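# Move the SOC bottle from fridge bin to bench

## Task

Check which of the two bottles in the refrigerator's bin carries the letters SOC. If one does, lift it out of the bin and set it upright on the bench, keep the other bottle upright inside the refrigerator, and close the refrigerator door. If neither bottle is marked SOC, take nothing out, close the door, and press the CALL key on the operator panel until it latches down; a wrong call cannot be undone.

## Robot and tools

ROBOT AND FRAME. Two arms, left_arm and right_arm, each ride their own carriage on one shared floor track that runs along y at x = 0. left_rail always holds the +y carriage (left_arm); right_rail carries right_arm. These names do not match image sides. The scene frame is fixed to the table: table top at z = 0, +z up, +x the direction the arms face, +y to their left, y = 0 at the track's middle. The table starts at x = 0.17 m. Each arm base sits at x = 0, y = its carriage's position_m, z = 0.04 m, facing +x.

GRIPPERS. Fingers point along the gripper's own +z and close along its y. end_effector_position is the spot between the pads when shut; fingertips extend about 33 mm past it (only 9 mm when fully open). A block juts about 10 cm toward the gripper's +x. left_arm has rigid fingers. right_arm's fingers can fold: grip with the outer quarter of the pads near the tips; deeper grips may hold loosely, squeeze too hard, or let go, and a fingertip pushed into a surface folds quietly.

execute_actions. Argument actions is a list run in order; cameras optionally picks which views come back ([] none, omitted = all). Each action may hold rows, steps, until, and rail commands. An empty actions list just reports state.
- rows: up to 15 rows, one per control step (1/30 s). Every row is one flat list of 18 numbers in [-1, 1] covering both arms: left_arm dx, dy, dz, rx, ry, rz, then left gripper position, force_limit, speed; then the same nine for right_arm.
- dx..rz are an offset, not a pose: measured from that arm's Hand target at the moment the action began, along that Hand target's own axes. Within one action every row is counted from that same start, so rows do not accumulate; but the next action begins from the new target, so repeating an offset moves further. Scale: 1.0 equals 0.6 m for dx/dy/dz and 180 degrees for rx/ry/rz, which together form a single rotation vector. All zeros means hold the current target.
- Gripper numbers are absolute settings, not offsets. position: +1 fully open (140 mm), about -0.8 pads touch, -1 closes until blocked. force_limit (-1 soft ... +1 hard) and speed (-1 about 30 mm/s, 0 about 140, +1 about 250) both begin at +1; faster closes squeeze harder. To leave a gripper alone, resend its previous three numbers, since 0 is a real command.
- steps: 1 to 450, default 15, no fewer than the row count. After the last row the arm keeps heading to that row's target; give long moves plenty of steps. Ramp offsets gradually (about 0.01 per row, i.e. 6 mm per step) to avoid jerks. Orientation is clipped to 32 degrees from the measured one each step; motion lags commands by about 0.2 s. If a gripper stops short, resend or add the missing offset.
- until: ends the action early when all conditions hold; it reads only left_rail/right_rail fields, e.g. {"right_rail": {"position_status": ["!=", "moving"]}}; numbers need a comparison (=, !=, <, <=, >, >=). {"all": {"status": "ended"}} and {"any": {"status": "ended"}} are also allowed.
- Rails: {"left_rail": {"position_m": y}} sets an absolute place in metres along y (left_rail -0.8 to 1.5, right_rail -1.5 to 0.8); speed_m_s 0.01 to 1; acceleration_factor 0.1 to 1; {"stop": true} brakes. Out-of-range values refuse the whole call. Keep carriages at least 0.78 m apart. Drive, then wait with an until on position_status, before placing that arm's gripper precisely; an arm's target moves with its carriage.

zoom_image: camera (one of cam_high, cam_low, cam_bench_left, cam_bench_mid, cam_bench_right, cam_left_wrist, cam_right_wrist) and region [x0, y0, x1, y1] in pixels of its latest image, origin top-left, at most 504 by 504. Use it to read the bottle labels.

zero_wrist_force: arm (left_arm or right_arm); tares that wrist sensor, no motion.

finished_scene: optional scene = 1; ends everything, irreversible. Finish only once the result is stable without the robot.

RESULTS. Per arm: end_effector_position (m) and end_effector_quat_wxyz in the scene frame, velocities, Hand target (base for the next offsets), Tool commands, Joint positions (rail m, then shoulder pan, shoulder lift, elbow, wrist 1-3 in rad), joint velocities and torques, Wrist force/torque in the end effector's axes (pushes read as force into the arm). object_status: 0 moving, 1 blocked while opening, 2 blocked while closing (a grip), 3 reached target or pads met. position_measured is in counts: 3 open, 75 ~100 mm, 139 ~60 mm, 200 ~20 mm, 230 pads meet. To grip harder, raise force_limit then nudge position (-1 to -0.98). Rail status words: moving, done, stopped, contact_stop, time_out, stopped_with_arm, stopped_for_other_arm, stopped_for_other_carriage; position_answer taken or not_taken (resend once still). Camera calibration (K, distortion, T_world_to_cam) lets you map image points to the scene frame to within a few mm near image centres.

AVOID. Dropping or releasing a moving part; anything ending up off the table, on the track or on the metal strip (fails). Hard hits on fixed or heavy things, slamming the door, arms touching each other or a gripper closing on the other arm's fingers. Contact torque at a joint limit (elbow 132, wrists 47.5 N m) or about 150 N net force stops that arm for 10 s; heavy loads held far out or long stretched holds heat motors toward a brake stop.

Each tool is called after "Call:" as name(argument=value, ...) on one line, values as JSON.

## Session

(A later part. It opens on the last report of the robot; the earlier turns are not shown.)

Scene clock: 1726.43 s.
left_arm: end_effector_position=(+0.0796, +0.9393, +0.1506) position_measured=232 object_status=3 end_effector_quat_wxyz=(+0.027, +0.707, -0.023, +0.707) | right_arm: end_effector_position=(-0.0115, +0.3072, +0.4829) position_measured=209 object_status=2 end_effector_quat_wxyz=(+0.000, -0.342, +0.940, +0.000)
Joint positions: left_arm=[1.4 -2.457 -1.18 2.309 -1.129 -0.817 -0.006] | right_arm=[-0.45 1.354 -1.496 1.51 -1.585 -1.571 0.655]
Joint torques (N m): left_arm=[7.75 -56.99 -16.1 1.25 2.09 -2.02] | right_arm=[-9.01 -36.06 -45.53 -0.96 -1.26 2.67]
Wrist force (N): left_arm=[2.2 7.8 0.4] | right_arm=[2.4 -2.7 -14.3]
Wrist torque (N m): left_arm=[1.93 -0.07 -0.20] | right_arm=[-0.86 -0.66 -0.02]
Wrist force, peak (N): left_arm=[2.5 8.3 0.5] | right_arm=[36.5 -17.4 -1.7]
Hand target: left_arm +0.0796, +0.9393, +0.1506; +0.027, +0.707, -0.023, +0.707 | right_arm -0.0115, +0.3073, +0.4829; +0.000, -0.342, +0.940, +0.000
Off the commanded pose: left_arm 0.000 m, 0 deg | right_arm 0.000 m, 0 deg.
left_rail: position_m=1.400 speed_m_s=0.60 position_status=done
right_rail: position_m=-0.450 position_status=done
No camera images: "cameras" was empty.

Excellent.

Call:
execute_actions(actions=[{"rows":[[0,0,0,0,0,0,-1,-1,-0.5,-0.0585,0.0035,0,0,0,0.0278,-1,-0.2,-1]],"steps":18},{"rows":[[0,0,0,0,0,0,-1,-1,-0.5,-0.059,0.0043,0,0,0,0.0278,-1,-0.2,-1]],"steps":18},{"rows":[[0,0,0,0,0,0,-1,-1,-0.5,-0.0585,0.0045,0,0,0,0.0278,-1,-0.2,-1]],"steps":18}], cameras=[])

Call:
execute_actions(actions=[{"rows":[[0,0,0,0,0,0,-1,-1,-0.5,-0.0593,0.0058,0,0,0,0.0278,-1,-0.2,-1]],"steps":18},{"rows":[[0,0,0,0,0,0,-1,-1,-0.5,-0.0587,0.0058,0,0,0,0.0278,-1,-0.2,-1]],"steps":18}], cameras=["cam_right_wrist"])

Scene clock: 1739.23 s.
left_arm: end_effector_position=(+0.0796, +0.9393, +0.1506) position_measured=232 object_status=3 end_effector_quat_wxyz=(+0.027, +0.707, -0.023, +0.707) | right_arm: end_effector_position=(+0.0706, +0.3738, +0.4829) position_measured=209 object_status=2 end_effector_quat_wxyz=(+0.000, -0.217, +0.976, +0.000)
Joint positions: left_arm=[1.4 -2.457 -1.18 2.309 -1.129 -0.817 -0.006] | right_arm=[-0.45 1.273 -1.379 1.376 -1.568 -1.571 0.836]
Joint torques (N m): left_arm=[6.86 -57.4 -19.6 1.39 2.11 -2.02] | right_arm=[-12.36 -51.01 -46.9 -0.03 -4.37 2.55]
Wrist force (N): left_arm=[2.3 7.8 0.1] | right_arm=[2.9 2.1 -10.4]
Wrist torque (N m): left_arm=[1.93 -0.09 -0.20] | right_arm=[-1.18 -0.57 -0.02]
Wrist force, peak (N): left_arm=[2.3 8.5 0.5] | right_arm=[36.3 7.9 -1.9]
Hand target: left_arm +0.0796, +0.9393, +0.1506; +0.027, +0.707, -0.023, +0.707 | right_arm +0.0706, +0.3738, +0.4829; +0.000, -0.217, +0.976, +0.000
Off the commanded pose: left_arm 0.000 m, 0 deg | right_arm 0.000 m, 0 deg.
left_rail: position_m=1.400 speed_m_s=0.60 position_status=done
right_rail: position_m=-0.450 position_status=done
No camera images: "cameras" was empty.

Scene clock: 1740.63 s.
left_arm: end_effector_position=(+0.0796, +0.9393, +0.1506) position_measured=232 object_status=3 end_effector_quat_wxyz=(+0.027, +0.707, -0.023, +0.707) | right_arm: end_effector_position=(+0.1333, +0.4073, +0.4829) position_measured=209 object_status=2 end_effector_quat_wxyz=(+0.000, -0.131, +0.991, +0.000)
Joint positions: left_arm=[1.4 -2.457 -1.18 2.309 -1.129 -0.817 -0.006] | right_arm=[-0.45 1.215 -1.309 1.29 -1.551 -1.571 0.953]
Joint torques (N m): left_arm=[8.1 -55.85 -19.81 1.38 2.15 -2.15] | right_arm=[-5.4 -55.87 -51.7 -3.8 0.83 2.9]
Wrist force (N): left_arm=[2.6 7.6 0.8] | right_arm=[-0.3 -12.2 -10.1]
Wrist torque (N m): left_arm=[1.88 -0.15 -0.20] | right_arm=[-1.42 -0.23 -0.09]
Wrist force, peak (N): left_arm=[2.1 8.1 0.9] | right_arm=[37.2 5.8 -2.2]
Hand target: left_arm +0.0796, +0.9393, +0.1506; +0.027, +0.707, -0.023, +0.707 | right_arm +0.1332, +0.4073, +0.4830; +0.000, -0.131, +0.991, +0.000
Off the commanded pose: left_arm 0.000 m, 0 deg | right_arm 0.000 m, 0 deg.
left_rail: position_m=1.400 speed_m_s=0.60 position_status=done
right_rail: position_m=-0.450 position_status=done
camera_calibration:
cam_right_wrist: T_world_to_cam=[[-0.235196, 0.971631, 0.0248244, -0.368301], [0.903022, 0.208998, 0.375329, -0.393526], [0.359493, 0.110693, -0.926559, 0.537033], [0, 0, 0, 1]] pos_world=[0.0756799, 0.380654, 0.654438]
Images, in order (width x height): cam_right_wrist 672x504.

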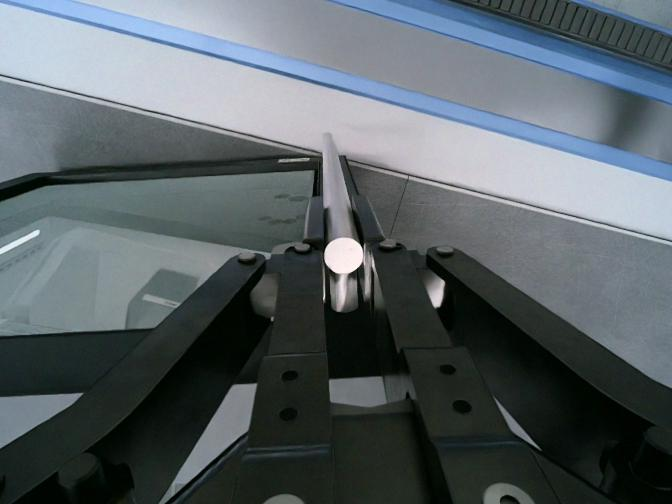

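Call:
execute_actions(actions=[{"rows":[[0,0,0,0,0,0,-1,-1,-0.5,-0.059,0.006,0,0,0,0.0278,-1,-0.2,-1]],"steps":18},{"rows":[[0,0,0,0,0,0,-1,-1,-0.5,-0.0583,0.006,0,0,0,0.0278,-1,-0.2,-1]],"steps":22},{"rows":[[0,0,0,0,0,0,-1,-1,-0.5,-0.0295,0.0043,0,0,0,0.0139,-1,-0.2,-1]],"steps":22}], cameras=["cam_right_wrist"])

Scene clock: 1751.97 s.
left_arm: end_effector_position=(+0.0796, +0.9393, +0.1506) position_measured=232 object_status=3 end_effector_quat_wxyz=(+0.027, +0.707, -0.023, +0.707) | right_arm: end_effector_position=(+0.2177, +0.4337, +0.4830) position_measured=209 object_status=2 end_effector_quat_wxyz=(+0.000, -0.022, +1.000, +0.000)
Joint positions: left_arm=[1.4 -2.457 -1.18 2.309 -1.129 -0.817 -0.006] | right_arm=[-0.45 1.137 -1.234 1.191 -1.528 -1.571 1.093]
Joint torques (N m): left_arm=[7.39 -57.58 -23.34 1.47 2.29 -1.92] | right_arm=[-7.69 -65.03 -51.75 -3.65 2.17 2.85]
Wrist force (N): left_arm=[1.7 7.9 0.2] | right_arm=[-0.7 -11.4 -9.0]
Wrist torque (N m): left_arm=[1.95 0.04 -0.20] | right_arm=[-1.67 0.02 -0.10]
Wrist force, peak (N): left_arm=[2.3 8.3 0.1] | right_arm=[33.6 -17.6 -1.5]
Hand target: left_arm +0.0796, +0.9393, +0.1506; +0.027, +0.707, -0.023, +0.707 | right_arm +0.2177, +0.4337, +0.4830; +0.000, -0.022, +1.000, +0.000
Off the commanded pose: left_arm 0.000 m, 0 deg | right_arm 0.000 m, 0 deg.
left_rail: position_m=1.400 speed_m_s=0.60 position_status=done
right_rail: position_m=-0.450 position_status=done
camera_calibration:
cam_right_wrist: T_world_to_cam=[[-0.0191516, 0.999507, 0.0248897, -0.433269], [0.926878, 0.00841495, 0.37527, -0.393528], [0.374875, 0.0302567, -0.926581, 0.535273], [0, 0, 0, 1]] pos_world=[0.155794, 0.420172, 0.654437]
Images, in order (width x height): cam_right_wrist 672x504.

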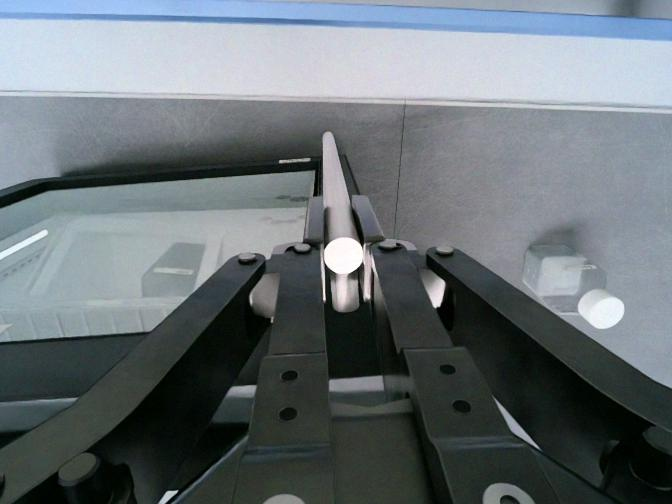

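Final closing to contact.

Call:
execute_actions(actions=[{"rows":[[0,0,0,0,0,0,-1,-1,-0.5,-0.0293,0.0033,0,0,0,0.0139,-1,-0.2,-1]],"steps":25}], cameras=["cam_right_wrist","cam_high"])

Call:
zoom_image(camera="cam_right_wrist", region=[0, 130, 420, 504])

Scene clock: 1759.20 s.
left_arm: end_effector_position=(+0.0796, +0.9393, +0.1506) position_measured=232 object_status=3 end_effector_quat_wxyz=(+0.027, +0.707, -0.023, +0.707) | right_arm: end_effector_position=(+0.2352, +0.4365, +0.4829) position_measured=209 object_status=2 end_effector_quat_wxyz=(+0.000, +0.000, +1.000, +0.000)
Joint positions: left_arm=[1.4 -2.457 -1.18 2.309 -1.129 -0.817 -0.006] | right_arm=[-0.45 1.12 -1.221 1.174 -1.523 -1.571 1.12]
Joint torques (N m): left_arm=[7.17 -57.46 -25.88 1.7 2.17 -1.83] | right_arm=[-9.21 -75.83 -48.69 2.11 -3.04 2.93]
Wrist force (N): left_arm=[2.4 7.8 0.6] | right_arm=[-4.8 6.3 -6.2]
Wrist torque (N m): left_arm=[1.94 -0.12 -0.20] | right_arm=[-1.67 0.13 -0.06]
Wrist force, peak (N): left_arm=[2.4 8.3 0.4] | right_arm=[17.0 -16.7 -3.5]
Hand target: left_arm +0.0796, +0.9393, +0.1506; +0.027, +0.707, -0.023, +0.707 | right_arm +0.2352, +0.4364, +0.4830; +0.000, +0.000, +1.000, +0.000
Off the commanded pose: left_arm 0.000 m, 0 deg | right_arm 0.000 m, 0 deg.
left_rail: position_m=1.400 speed_m_s=0.60 position_status=done
right_rail: position_m=-0.450 position_status=done
camera_calibration:
cam_right_wrist: T_world_to_cam=[[0.0245885, 0.999388, 0.0248756, -0.445902], [0.926357, -0.0321326, 0.375275, -0.391926], [0.375844, 0.0138162, -0.92658, 0.535588], [0, 0, 0, 1]] pos_world=[0.17273, 0.425636, 0.654437]
Images, in order (width x height): cam_high 672x504, cam_right_wrist 672x504.

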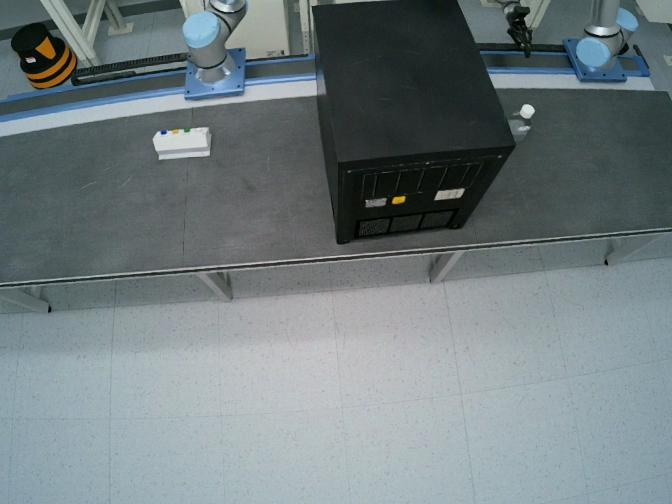

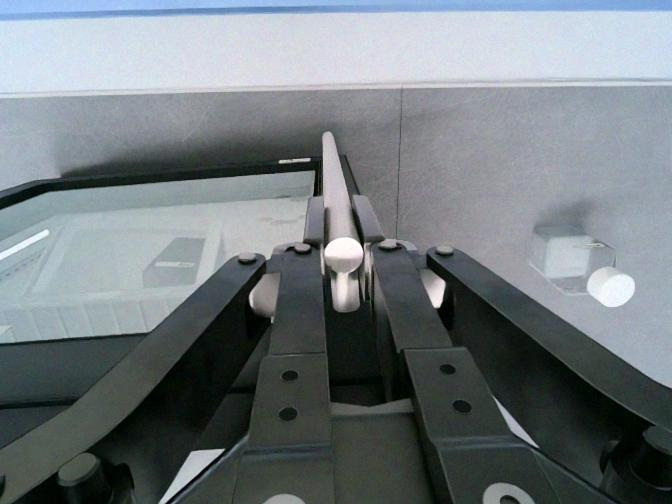

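Scaled by 1.200 from the camera's 672x504 image, which has a finer 960x720 frame.

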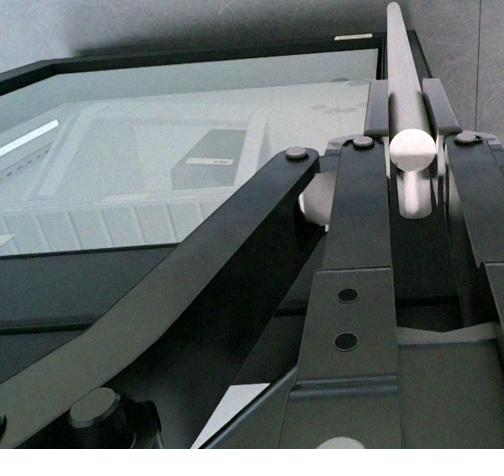

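Call:
execute_actions(actions=[{"rows":[[0,0,0,0,0,0,-1,-1,-0.5,-0.003,0,0,0,0,0,-1,-0.2,-1]],"steps":25}], cameras=[])

Scene clock: 1764.63 s.
left_arm: end_effector_position=(+0.0796, +0.9393, +0.1506) position_measured=232 object_status=3 end_effector_quat_wxyz=(+0.027, +0.707, -0.023, +0.707) | right_arm: end_effector_position=(+0.2370, +0.4364, +0.4830) position_measured=209 object_status=2 end_effector_quat_wxyz=(+0.000, +0.000, +1.000, +0.000)
Joint positions: left_arm=[1.4 -2.457 -1.18 2.309 -1.129 -0.817 -0.006] | right_arm=[-0.45 1.119 -1.221 1.173 -1.523 -1.571 1.119]
Joint torques (N m): left_arm=[6.87 -57.34 -26.26 1.73 2.1 -1.87] | right_arm=[-19.94 -73.51 -47.73 3.64 -3.15 -1.52]
Wrist force (N): left_arm=[2.1 8.1 0.0] | right_arm=[4.7 13.4 -5.4]
Wrist torque (N m): left_arm=[2.00 -0.04 -0.20] | right_arm=[-1.74 0.02 0.14]
Wrist force, peak (N): left_arm=[2.5 8.1 0.6] | right_arm=[4.6 13.9 -5.1]
Hand target: left_arm +0.0796, +0.9393, +0.1506; +0.027, +0.707, -0.023, +0.707 | right_arm +0.2370, +0.4364, +0.4830; +0.000, +0.000, +1.000, +0.000
Off the commanded pose: left_arm 0.000 m, 0 deg | right_arm 0.000 m, 0 deg.
left_rail: position_m=1.400 speed_m_s=0.60 position_status=done
right_rail: position_m=-0.450 position_status=done
No camera images: "cameras" was empty.

Call:
execute_actions(actions=[{"rows":[[0,0,0,0,0,0,-1,-1,-0.5,0,0,0,0,0,0,-0.2,1,-1]],"steps":40},{"rows":[[0,0,0,0,0,0,-1,-1,-0.5,0,0,-0.08,0,0,0,-0.2,1,-1]],"steps":15},{"rows":[[0,0,0,0,0,0,-1,-1,-0.5,0,0,-0.08,0,0,0,-0.2,1,-1]],"steps":30}], cameras=["cam_right_wrist"])

Call:
zoom_image(camera="cam_right_wrist", region=[0, 100, 420, 504])

Scene clock: 1775.87 s.
left_arm: end_effector_position=(+0.0796, +0.9393, +0.1506) position_measured=232 object_status=3 end_effector_quat_wxyz=(+0.027, +0.707, -0.023, +0.707) | right_arm: end_effector_position=(+0.2370, +0.4364, +0.5790) position_measured=154 object_status=3 end_effector_quat_wxyz=(+0.000, +0.000, +1.000, +0.000)
Joint positions: left_arm=[1.4 -2.457 -1.18 2.309 -1.129 -0.817 -0.006] | right_arm=[-0.45 1.119 -1.196 0.969 -1.344 -1.571 1.119]
Joint torques (N m): left_arm=[6.81 -56.68 -26.2 1.84 2.19 -1.86] | right_arm=[9.95 -75.75 -55.51 -2.94 -3.3 2.11]
Wrist force (N): left_arm=[2.2 7.9 0.3] | right_arm=[0.8 -6.4 0.1]
Wrist torque (N m): left_arm=[1.96 -0.06 -0.20] | right_arm=[-1.46 -0.15 0.11]
Wrist force, peak (N): left_arm=[2.6 8.2 0.2] | right_arm=[-0.8 -3.6 17.1]
Hand target: left_arm +0.0796, +0.9393, +0.1506; +0.027, +0.707, -0.023, +0.707 | right_arm +0.2370, +0.4364, +0.5790; +0.000, +0.000, +1.000, +0.000
Off the commanded pose: left_arm 0.000 m, 0 deg | right_arm 0.000 m, 0 deg.
left_rail: position_m=1.400 speed_m_s=0.60 position_status=done
right_rail: position_m=-0.450 position_status=done
camera_calibration:
cam_right_wrist: T_world_to_cam=[[0.0245853, 0.999388, 0.0248743, -0.448333], [0.926357, -0.0321291, 0.375275, -0.429622], [0.375844, 0.0138162, -0.92658, 0.623863], [0, 0, 0, 1]] pos_world=[0.17453, 0.425636, 0.750437]
Images, in order (width x height): cam_right_wrist 672x504.

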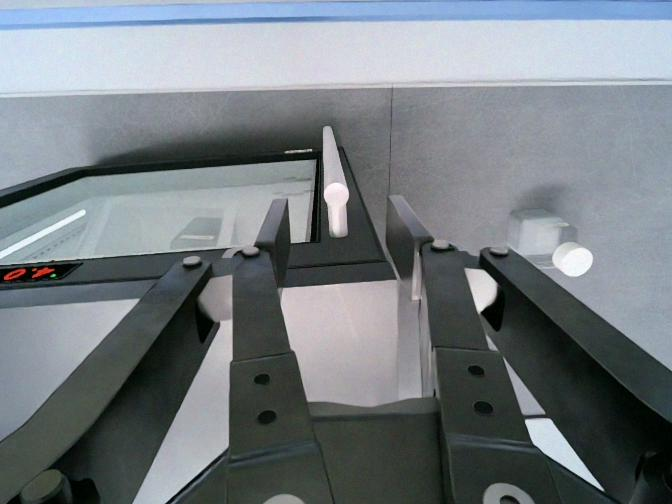

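Scaled by 1.200 from the camera's 672x504 image, which has a finer 960x720 frame.

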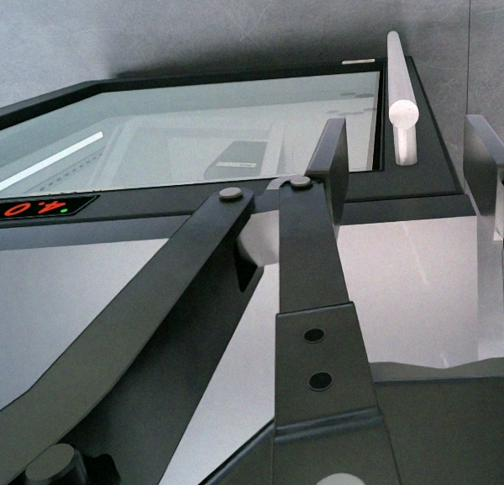

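Call:
execute_actions(actions=[{"rows":[[0,0,0,0,0,0,-1,-1,-0.5,0.1,0,0,0,0,0,-1,-1,0]],"steps":30},{"rows":[[0,0,0,0,0,0,-1,-1,-0.5,0,0,0.12,0,0,0,-1,-1,0]],"steps":15},{"rows":[[0,0,0,0,0,0,-1,-1,-0.5,0,0,0.15,0,0,0,-1,-1,0]],"steps":30},{"rows":[[0,0,0,0,0,0,-1,-1,-0.5,-0.055,0,0,0,0,0,-1,-1,0]],"steps":30}], cameras=["cam_right_wrist"])

Scene clock: 1789.60 s.
left_arm: end_effector_position=(+0.0796, +0.9393, +0.1506) position_measured=232 object_status=3 end_effector_quat_wxyz=(+0.027, +0.707, -0.023, +0.707) | right_arm: end_effector_position=(+0.2100, +0.4364, +0.4170) position_measured=233 object_status=3 end_effector_quat_wxyz=(+0.000, +0.000, +1.000, +0.000)
Joint positions: left_arm=[1.4 -2.457 -1.18 2.309 -1.129 -0.817 -0.006] | right_arm=[-0.45 1.146 -1.231 1.302 -1.642 -1.571 1.146]
Joint torques (N m): left_arm=[6.94 -56.98 -26.6 2.01 2.08 -1.72] | right_arm=[-9.64 -74.15 -56.42 -2.87 -2.88 -1.42]
Wrist force (N): left_arm=[2.3 7.7 0.2] | right_arm=[-0.1 -6.0 0.2]
Wrist torque (N m): left_arm=[1.91 -0.10 -0.20] | right_arm=[-1.35 0.05 0.12]
Wrist force, peak (N): left_arm=[2.6 8.3 0.1] | right_arm=[-0.1 -6.4 -26.9]
Hand target: left_arm +0.0796, +0.9393, +0.1506; +0.027, +0.707, -0.023, +0.707 | right_arm +0.2100, +0.4364, +0.4170; +0.000, +0.000, +1.000, +0.000
Off the commanded pose: left_arm 0.000 m, 0 deg | right_arm 0.000 m, 0 deg.
left_rail: position_m=1.400 speed_m_s=0.60 position_status=done
right_rail: position_m=-0.450 position_status=done
camera_calibration:
cam_right_wrist: T_world_to_cam=[[0.0245853, 0.999388, 0.0248743, -0.44364], [0.926357, -0.0321291, 0.375275, -0.343816], [0.375844, 0.0138162, -0.92658, 0.483905], [0, 0, 0, 1]] pos_world=[0.14753, 0.425636, 0.588437]
Images, in order (width x height): cam_right_wrist 672x504.

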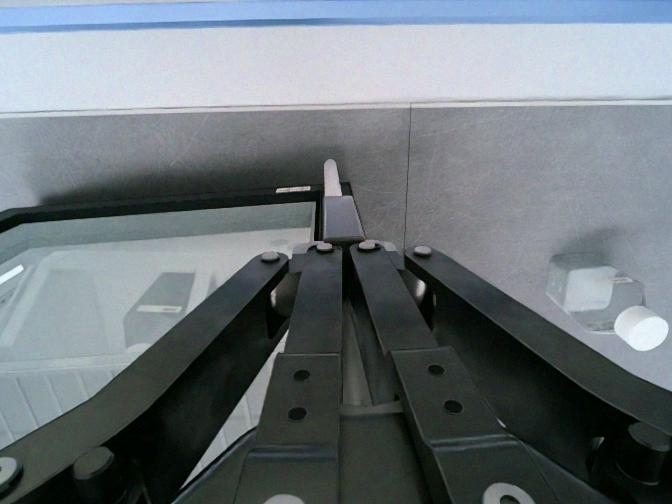

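Push in 2–3 mm increments.

Call:
execute_actions(actions=[{"rows":[[0,0,0,0,0,0,-1,-1,-0.5,-0.008,0,0,0,0,0,-1,-1,0]],"steps":20}], cameras=[])

Call:
execute_actions(actions=[{"rows":[[0,0,0,0,0,0,-1,-1,-0.5,-0.004,0,0,0,0,0,-1,-1,0]],"steps":20}], cameras=[])

Scene clock: 1796.60 s.
left_arm: end_effector_position=(+0.0796, +0.9393, +0.1506) position_measured=232 object_status=3 end_effector_quat_wxyz=(+0.027, +0.707, -0.023, +0.707) | right_arm: end_effector_position=(+0.2148, +0.4365, +0.4170) position_measured=233 object_status=3 end_effector_quat_wxyz=(+0.000, +0.000, +1.000, +0.000)
Joint positions: left_arm=[1.4 -2.457 -1.18 2.309 -1.129 -0.817 -0.006] | right_arm=[-0.45 1.141 -1.229 1.3 -1.642 -1.571 1.141]
Joint torques (N m): left_arm=[7.95 -56.88 -26.35 1.96 2.1 -1.8] | right_arm=[-64.76 -58.59 -58.02 -14.71 -22.03 -1.32]
Wrist force (N): left_arm=[2.2 7.7 0.2] | right_arm=[58.9 -5.7 -10.7]
Wrist torque (N m): left_arm=[1.90 -0.07 -0.20] | right_arm=[-1.48 -1.11 0.07]
Wrist force, peak (N): left_arm=[2.5 8.1 0.2] | right_arm=[58.9 -5.7 -10.7]
Hand target: left_arm +0.0796, +0.9393, +0.1506; +0.027, +0.707, -0.023, +0.707 | right_arm +0.2148, +0.4365, +0.4170; +0.000, +0.000, +1.000, +0.000
Off the commanded pose: left_arm 0.000 m, 0 deg | right_arm 0.000 m, 0 deg.
left_rail: position_m=1.400 speed_m_s=0.60 position_status=done
right_rail: position_m=-0.450 position_status=done
No camera images: "cameras" was empty.

Scene clock: 1797.47 s.
left_arm: end_effector_position=(+0.0796, +0.9393, +0.1506) position_measured=232 object_status=3 end_effector_quat_wxyz=(+0.027, +0.707, -0.023, +0.707) | right_arm: end_effector_position=(+0.2172, +0.4365, +0.4170) position_measured=233 object_status=3 end_effector_quat_wxyz=(+0.000, +0.000, +1.000, +0.000)
Joint positions: left_arm=[1.4 -2.457 -1.18 2.309 -1.129 -0.817 -0.006] | right_arm=[-0.45 1.139 -1.228 1.298 -1.641 -1.571 1.139]
Joint torques (N m): left_arm=[6.72 -57.74 -26.95 2.17 2.17 -1.98] | right_arm=[-128.96 -35.3 -57.56 -22.4 -44.63 -1.59]
Wrist force (N): left_arm=[2.6 7.7 0.3] | right_arm=[129.1 -6.2 -26.1]
Wrist torque (N m): left_arm=[1.90 -0.17 -0.21] | right_arm=[-1.38 -2.45 0.03]
Wrist force, peak (N): left_arm=[1.9 8.2 0.1] | right_arm=[129.1 -6.2 -26.1]
Hand target: left_arm +0.0796, +0.9393, +0.1506; +0.027, +0.707, -0.023, +0.707 | right_arm +0.2172, +0.4365, +0.4170; +0.000, +0.000, +1.000, +0.000
Off the commanded pose: left_arm 0.000 m, 0 deg | right_arm 0.000 m, 0 deg.
left_rail: position_m=1.400 speed_m_s=0.60 position_status=done
right_rail: position_m=-0.450 position_status=done
No camera images: "cameras" was empty.

Call:
execute_actions(actions=[{"rows":[[0,0,0,0,0,0,-1,-1,-0.5,0.03,0,0,0,0,0,-1,-1,0]],"steps":15},{"rows":[[0,0,0,0,0,0,-1,-1,-0.5,0.12,0,-0.08,0,0,0,-1,-1,0]],"steps":18},{"rows":[[0,0,0,0,0,0,-1,-1,-0.5,0.08,0,-0.1,0,0,0,-1,-1,0]],"steps":40}], cameras=["cam_right_wrist","cam_bench_mid"])

Call:
zoom_image(camera="cam_right_wrist", region=[0, 150, 400, 450])

Scene clock: 1818.43 s.
left_arm: end_effector_position=(+0.0796, +0.9393, +0.1506) position_measured=232 object_status=3 end_effector_quat_wxyz=(+0.027, +0.707, -0.023, +0.707) | right_arm: end_effector_position=(+0.0792, +0.4364, +0.5249) position_measured=233 object_status=3 end_effector_quat_wxyz=(+0.000, +0.000, +1.000, +0.000)
Joint positions: left_arm=[1.4 -2.457 -1.18 2.309 -1.129 -0.817 -0.006] | right_arm=[-0.45 1.285 -1.265 1.159 -1.465 -1.571 1.285]
Joint torques (N m): left_arm=[8.1 -56.85 -26.79 2.12 2.28 -1.66] | right_arm=[9.93 -71.67 -55.67 -2.5 -3.16 2.65]
Wrist force (N): left_arm=[2.4 7.2 0.6] | right_arm=[-0.9 -3.6 0.4]
Wrist torque (N m): left_arm=[1.81 -0.11 -0.20] | right_arm=[-0.81 0.22 -0.01]
Wrist force, peak (N): left_arm=[2.4 8.2 0.2] | right_arm=[131.7 -5.3 -27.4]
Hand target: left_arm +0.0796, +0.9393, +0.1506; +0.027, +0.707, -0.023, +0.707 | right_arm +0.0792, +0.4364, +0.5249; +0.000, +0.000, +1.000, +0.000
Off the commanded pose: left_arm 0.000 m, 0 deg | right_arm 0.000 m, 0 deg.
left_rail: position_m=1.400 speed_m_s=0.60 position_status=done
right_rail: position_m=-0.450 position_status=done
camera_calibration:
cam_right_wrist: T_world_to_cam=[[0.0245853, 0.999388, 0.0248743, -0.44311], [0.926357, -0.0321291, 0.375275, -0.263178], [0.375844, 0.0138162, -0.92658, 0.633136], [0, 0, 0, 1]] pos_world=[0.0167298, 0.425636, 0.696437]
Images, in order (width x height): cam_bench_mid 672x504, cam_right_wrist 672x504.

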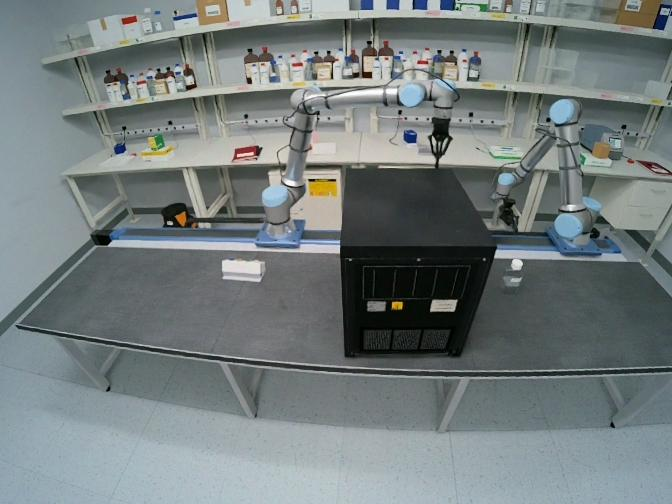

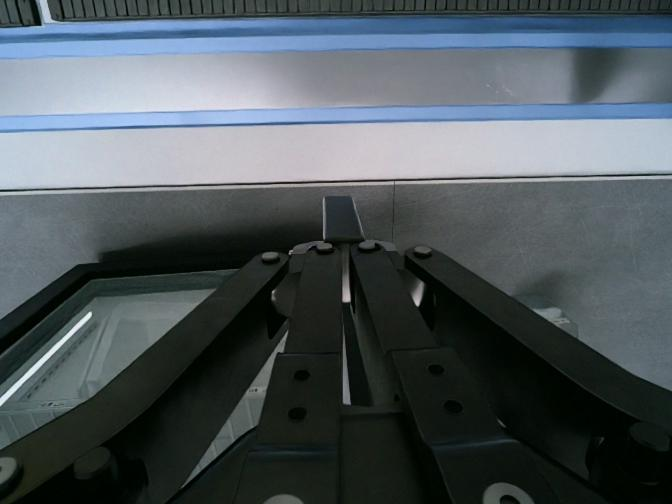

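Scaled by 1.260 from the camera's 672x504 image, which has a finer 960x720 frame.

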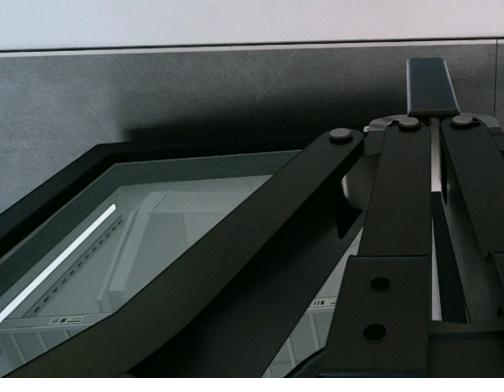

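Call:
finished_scene()

The scene is finished: the task was done.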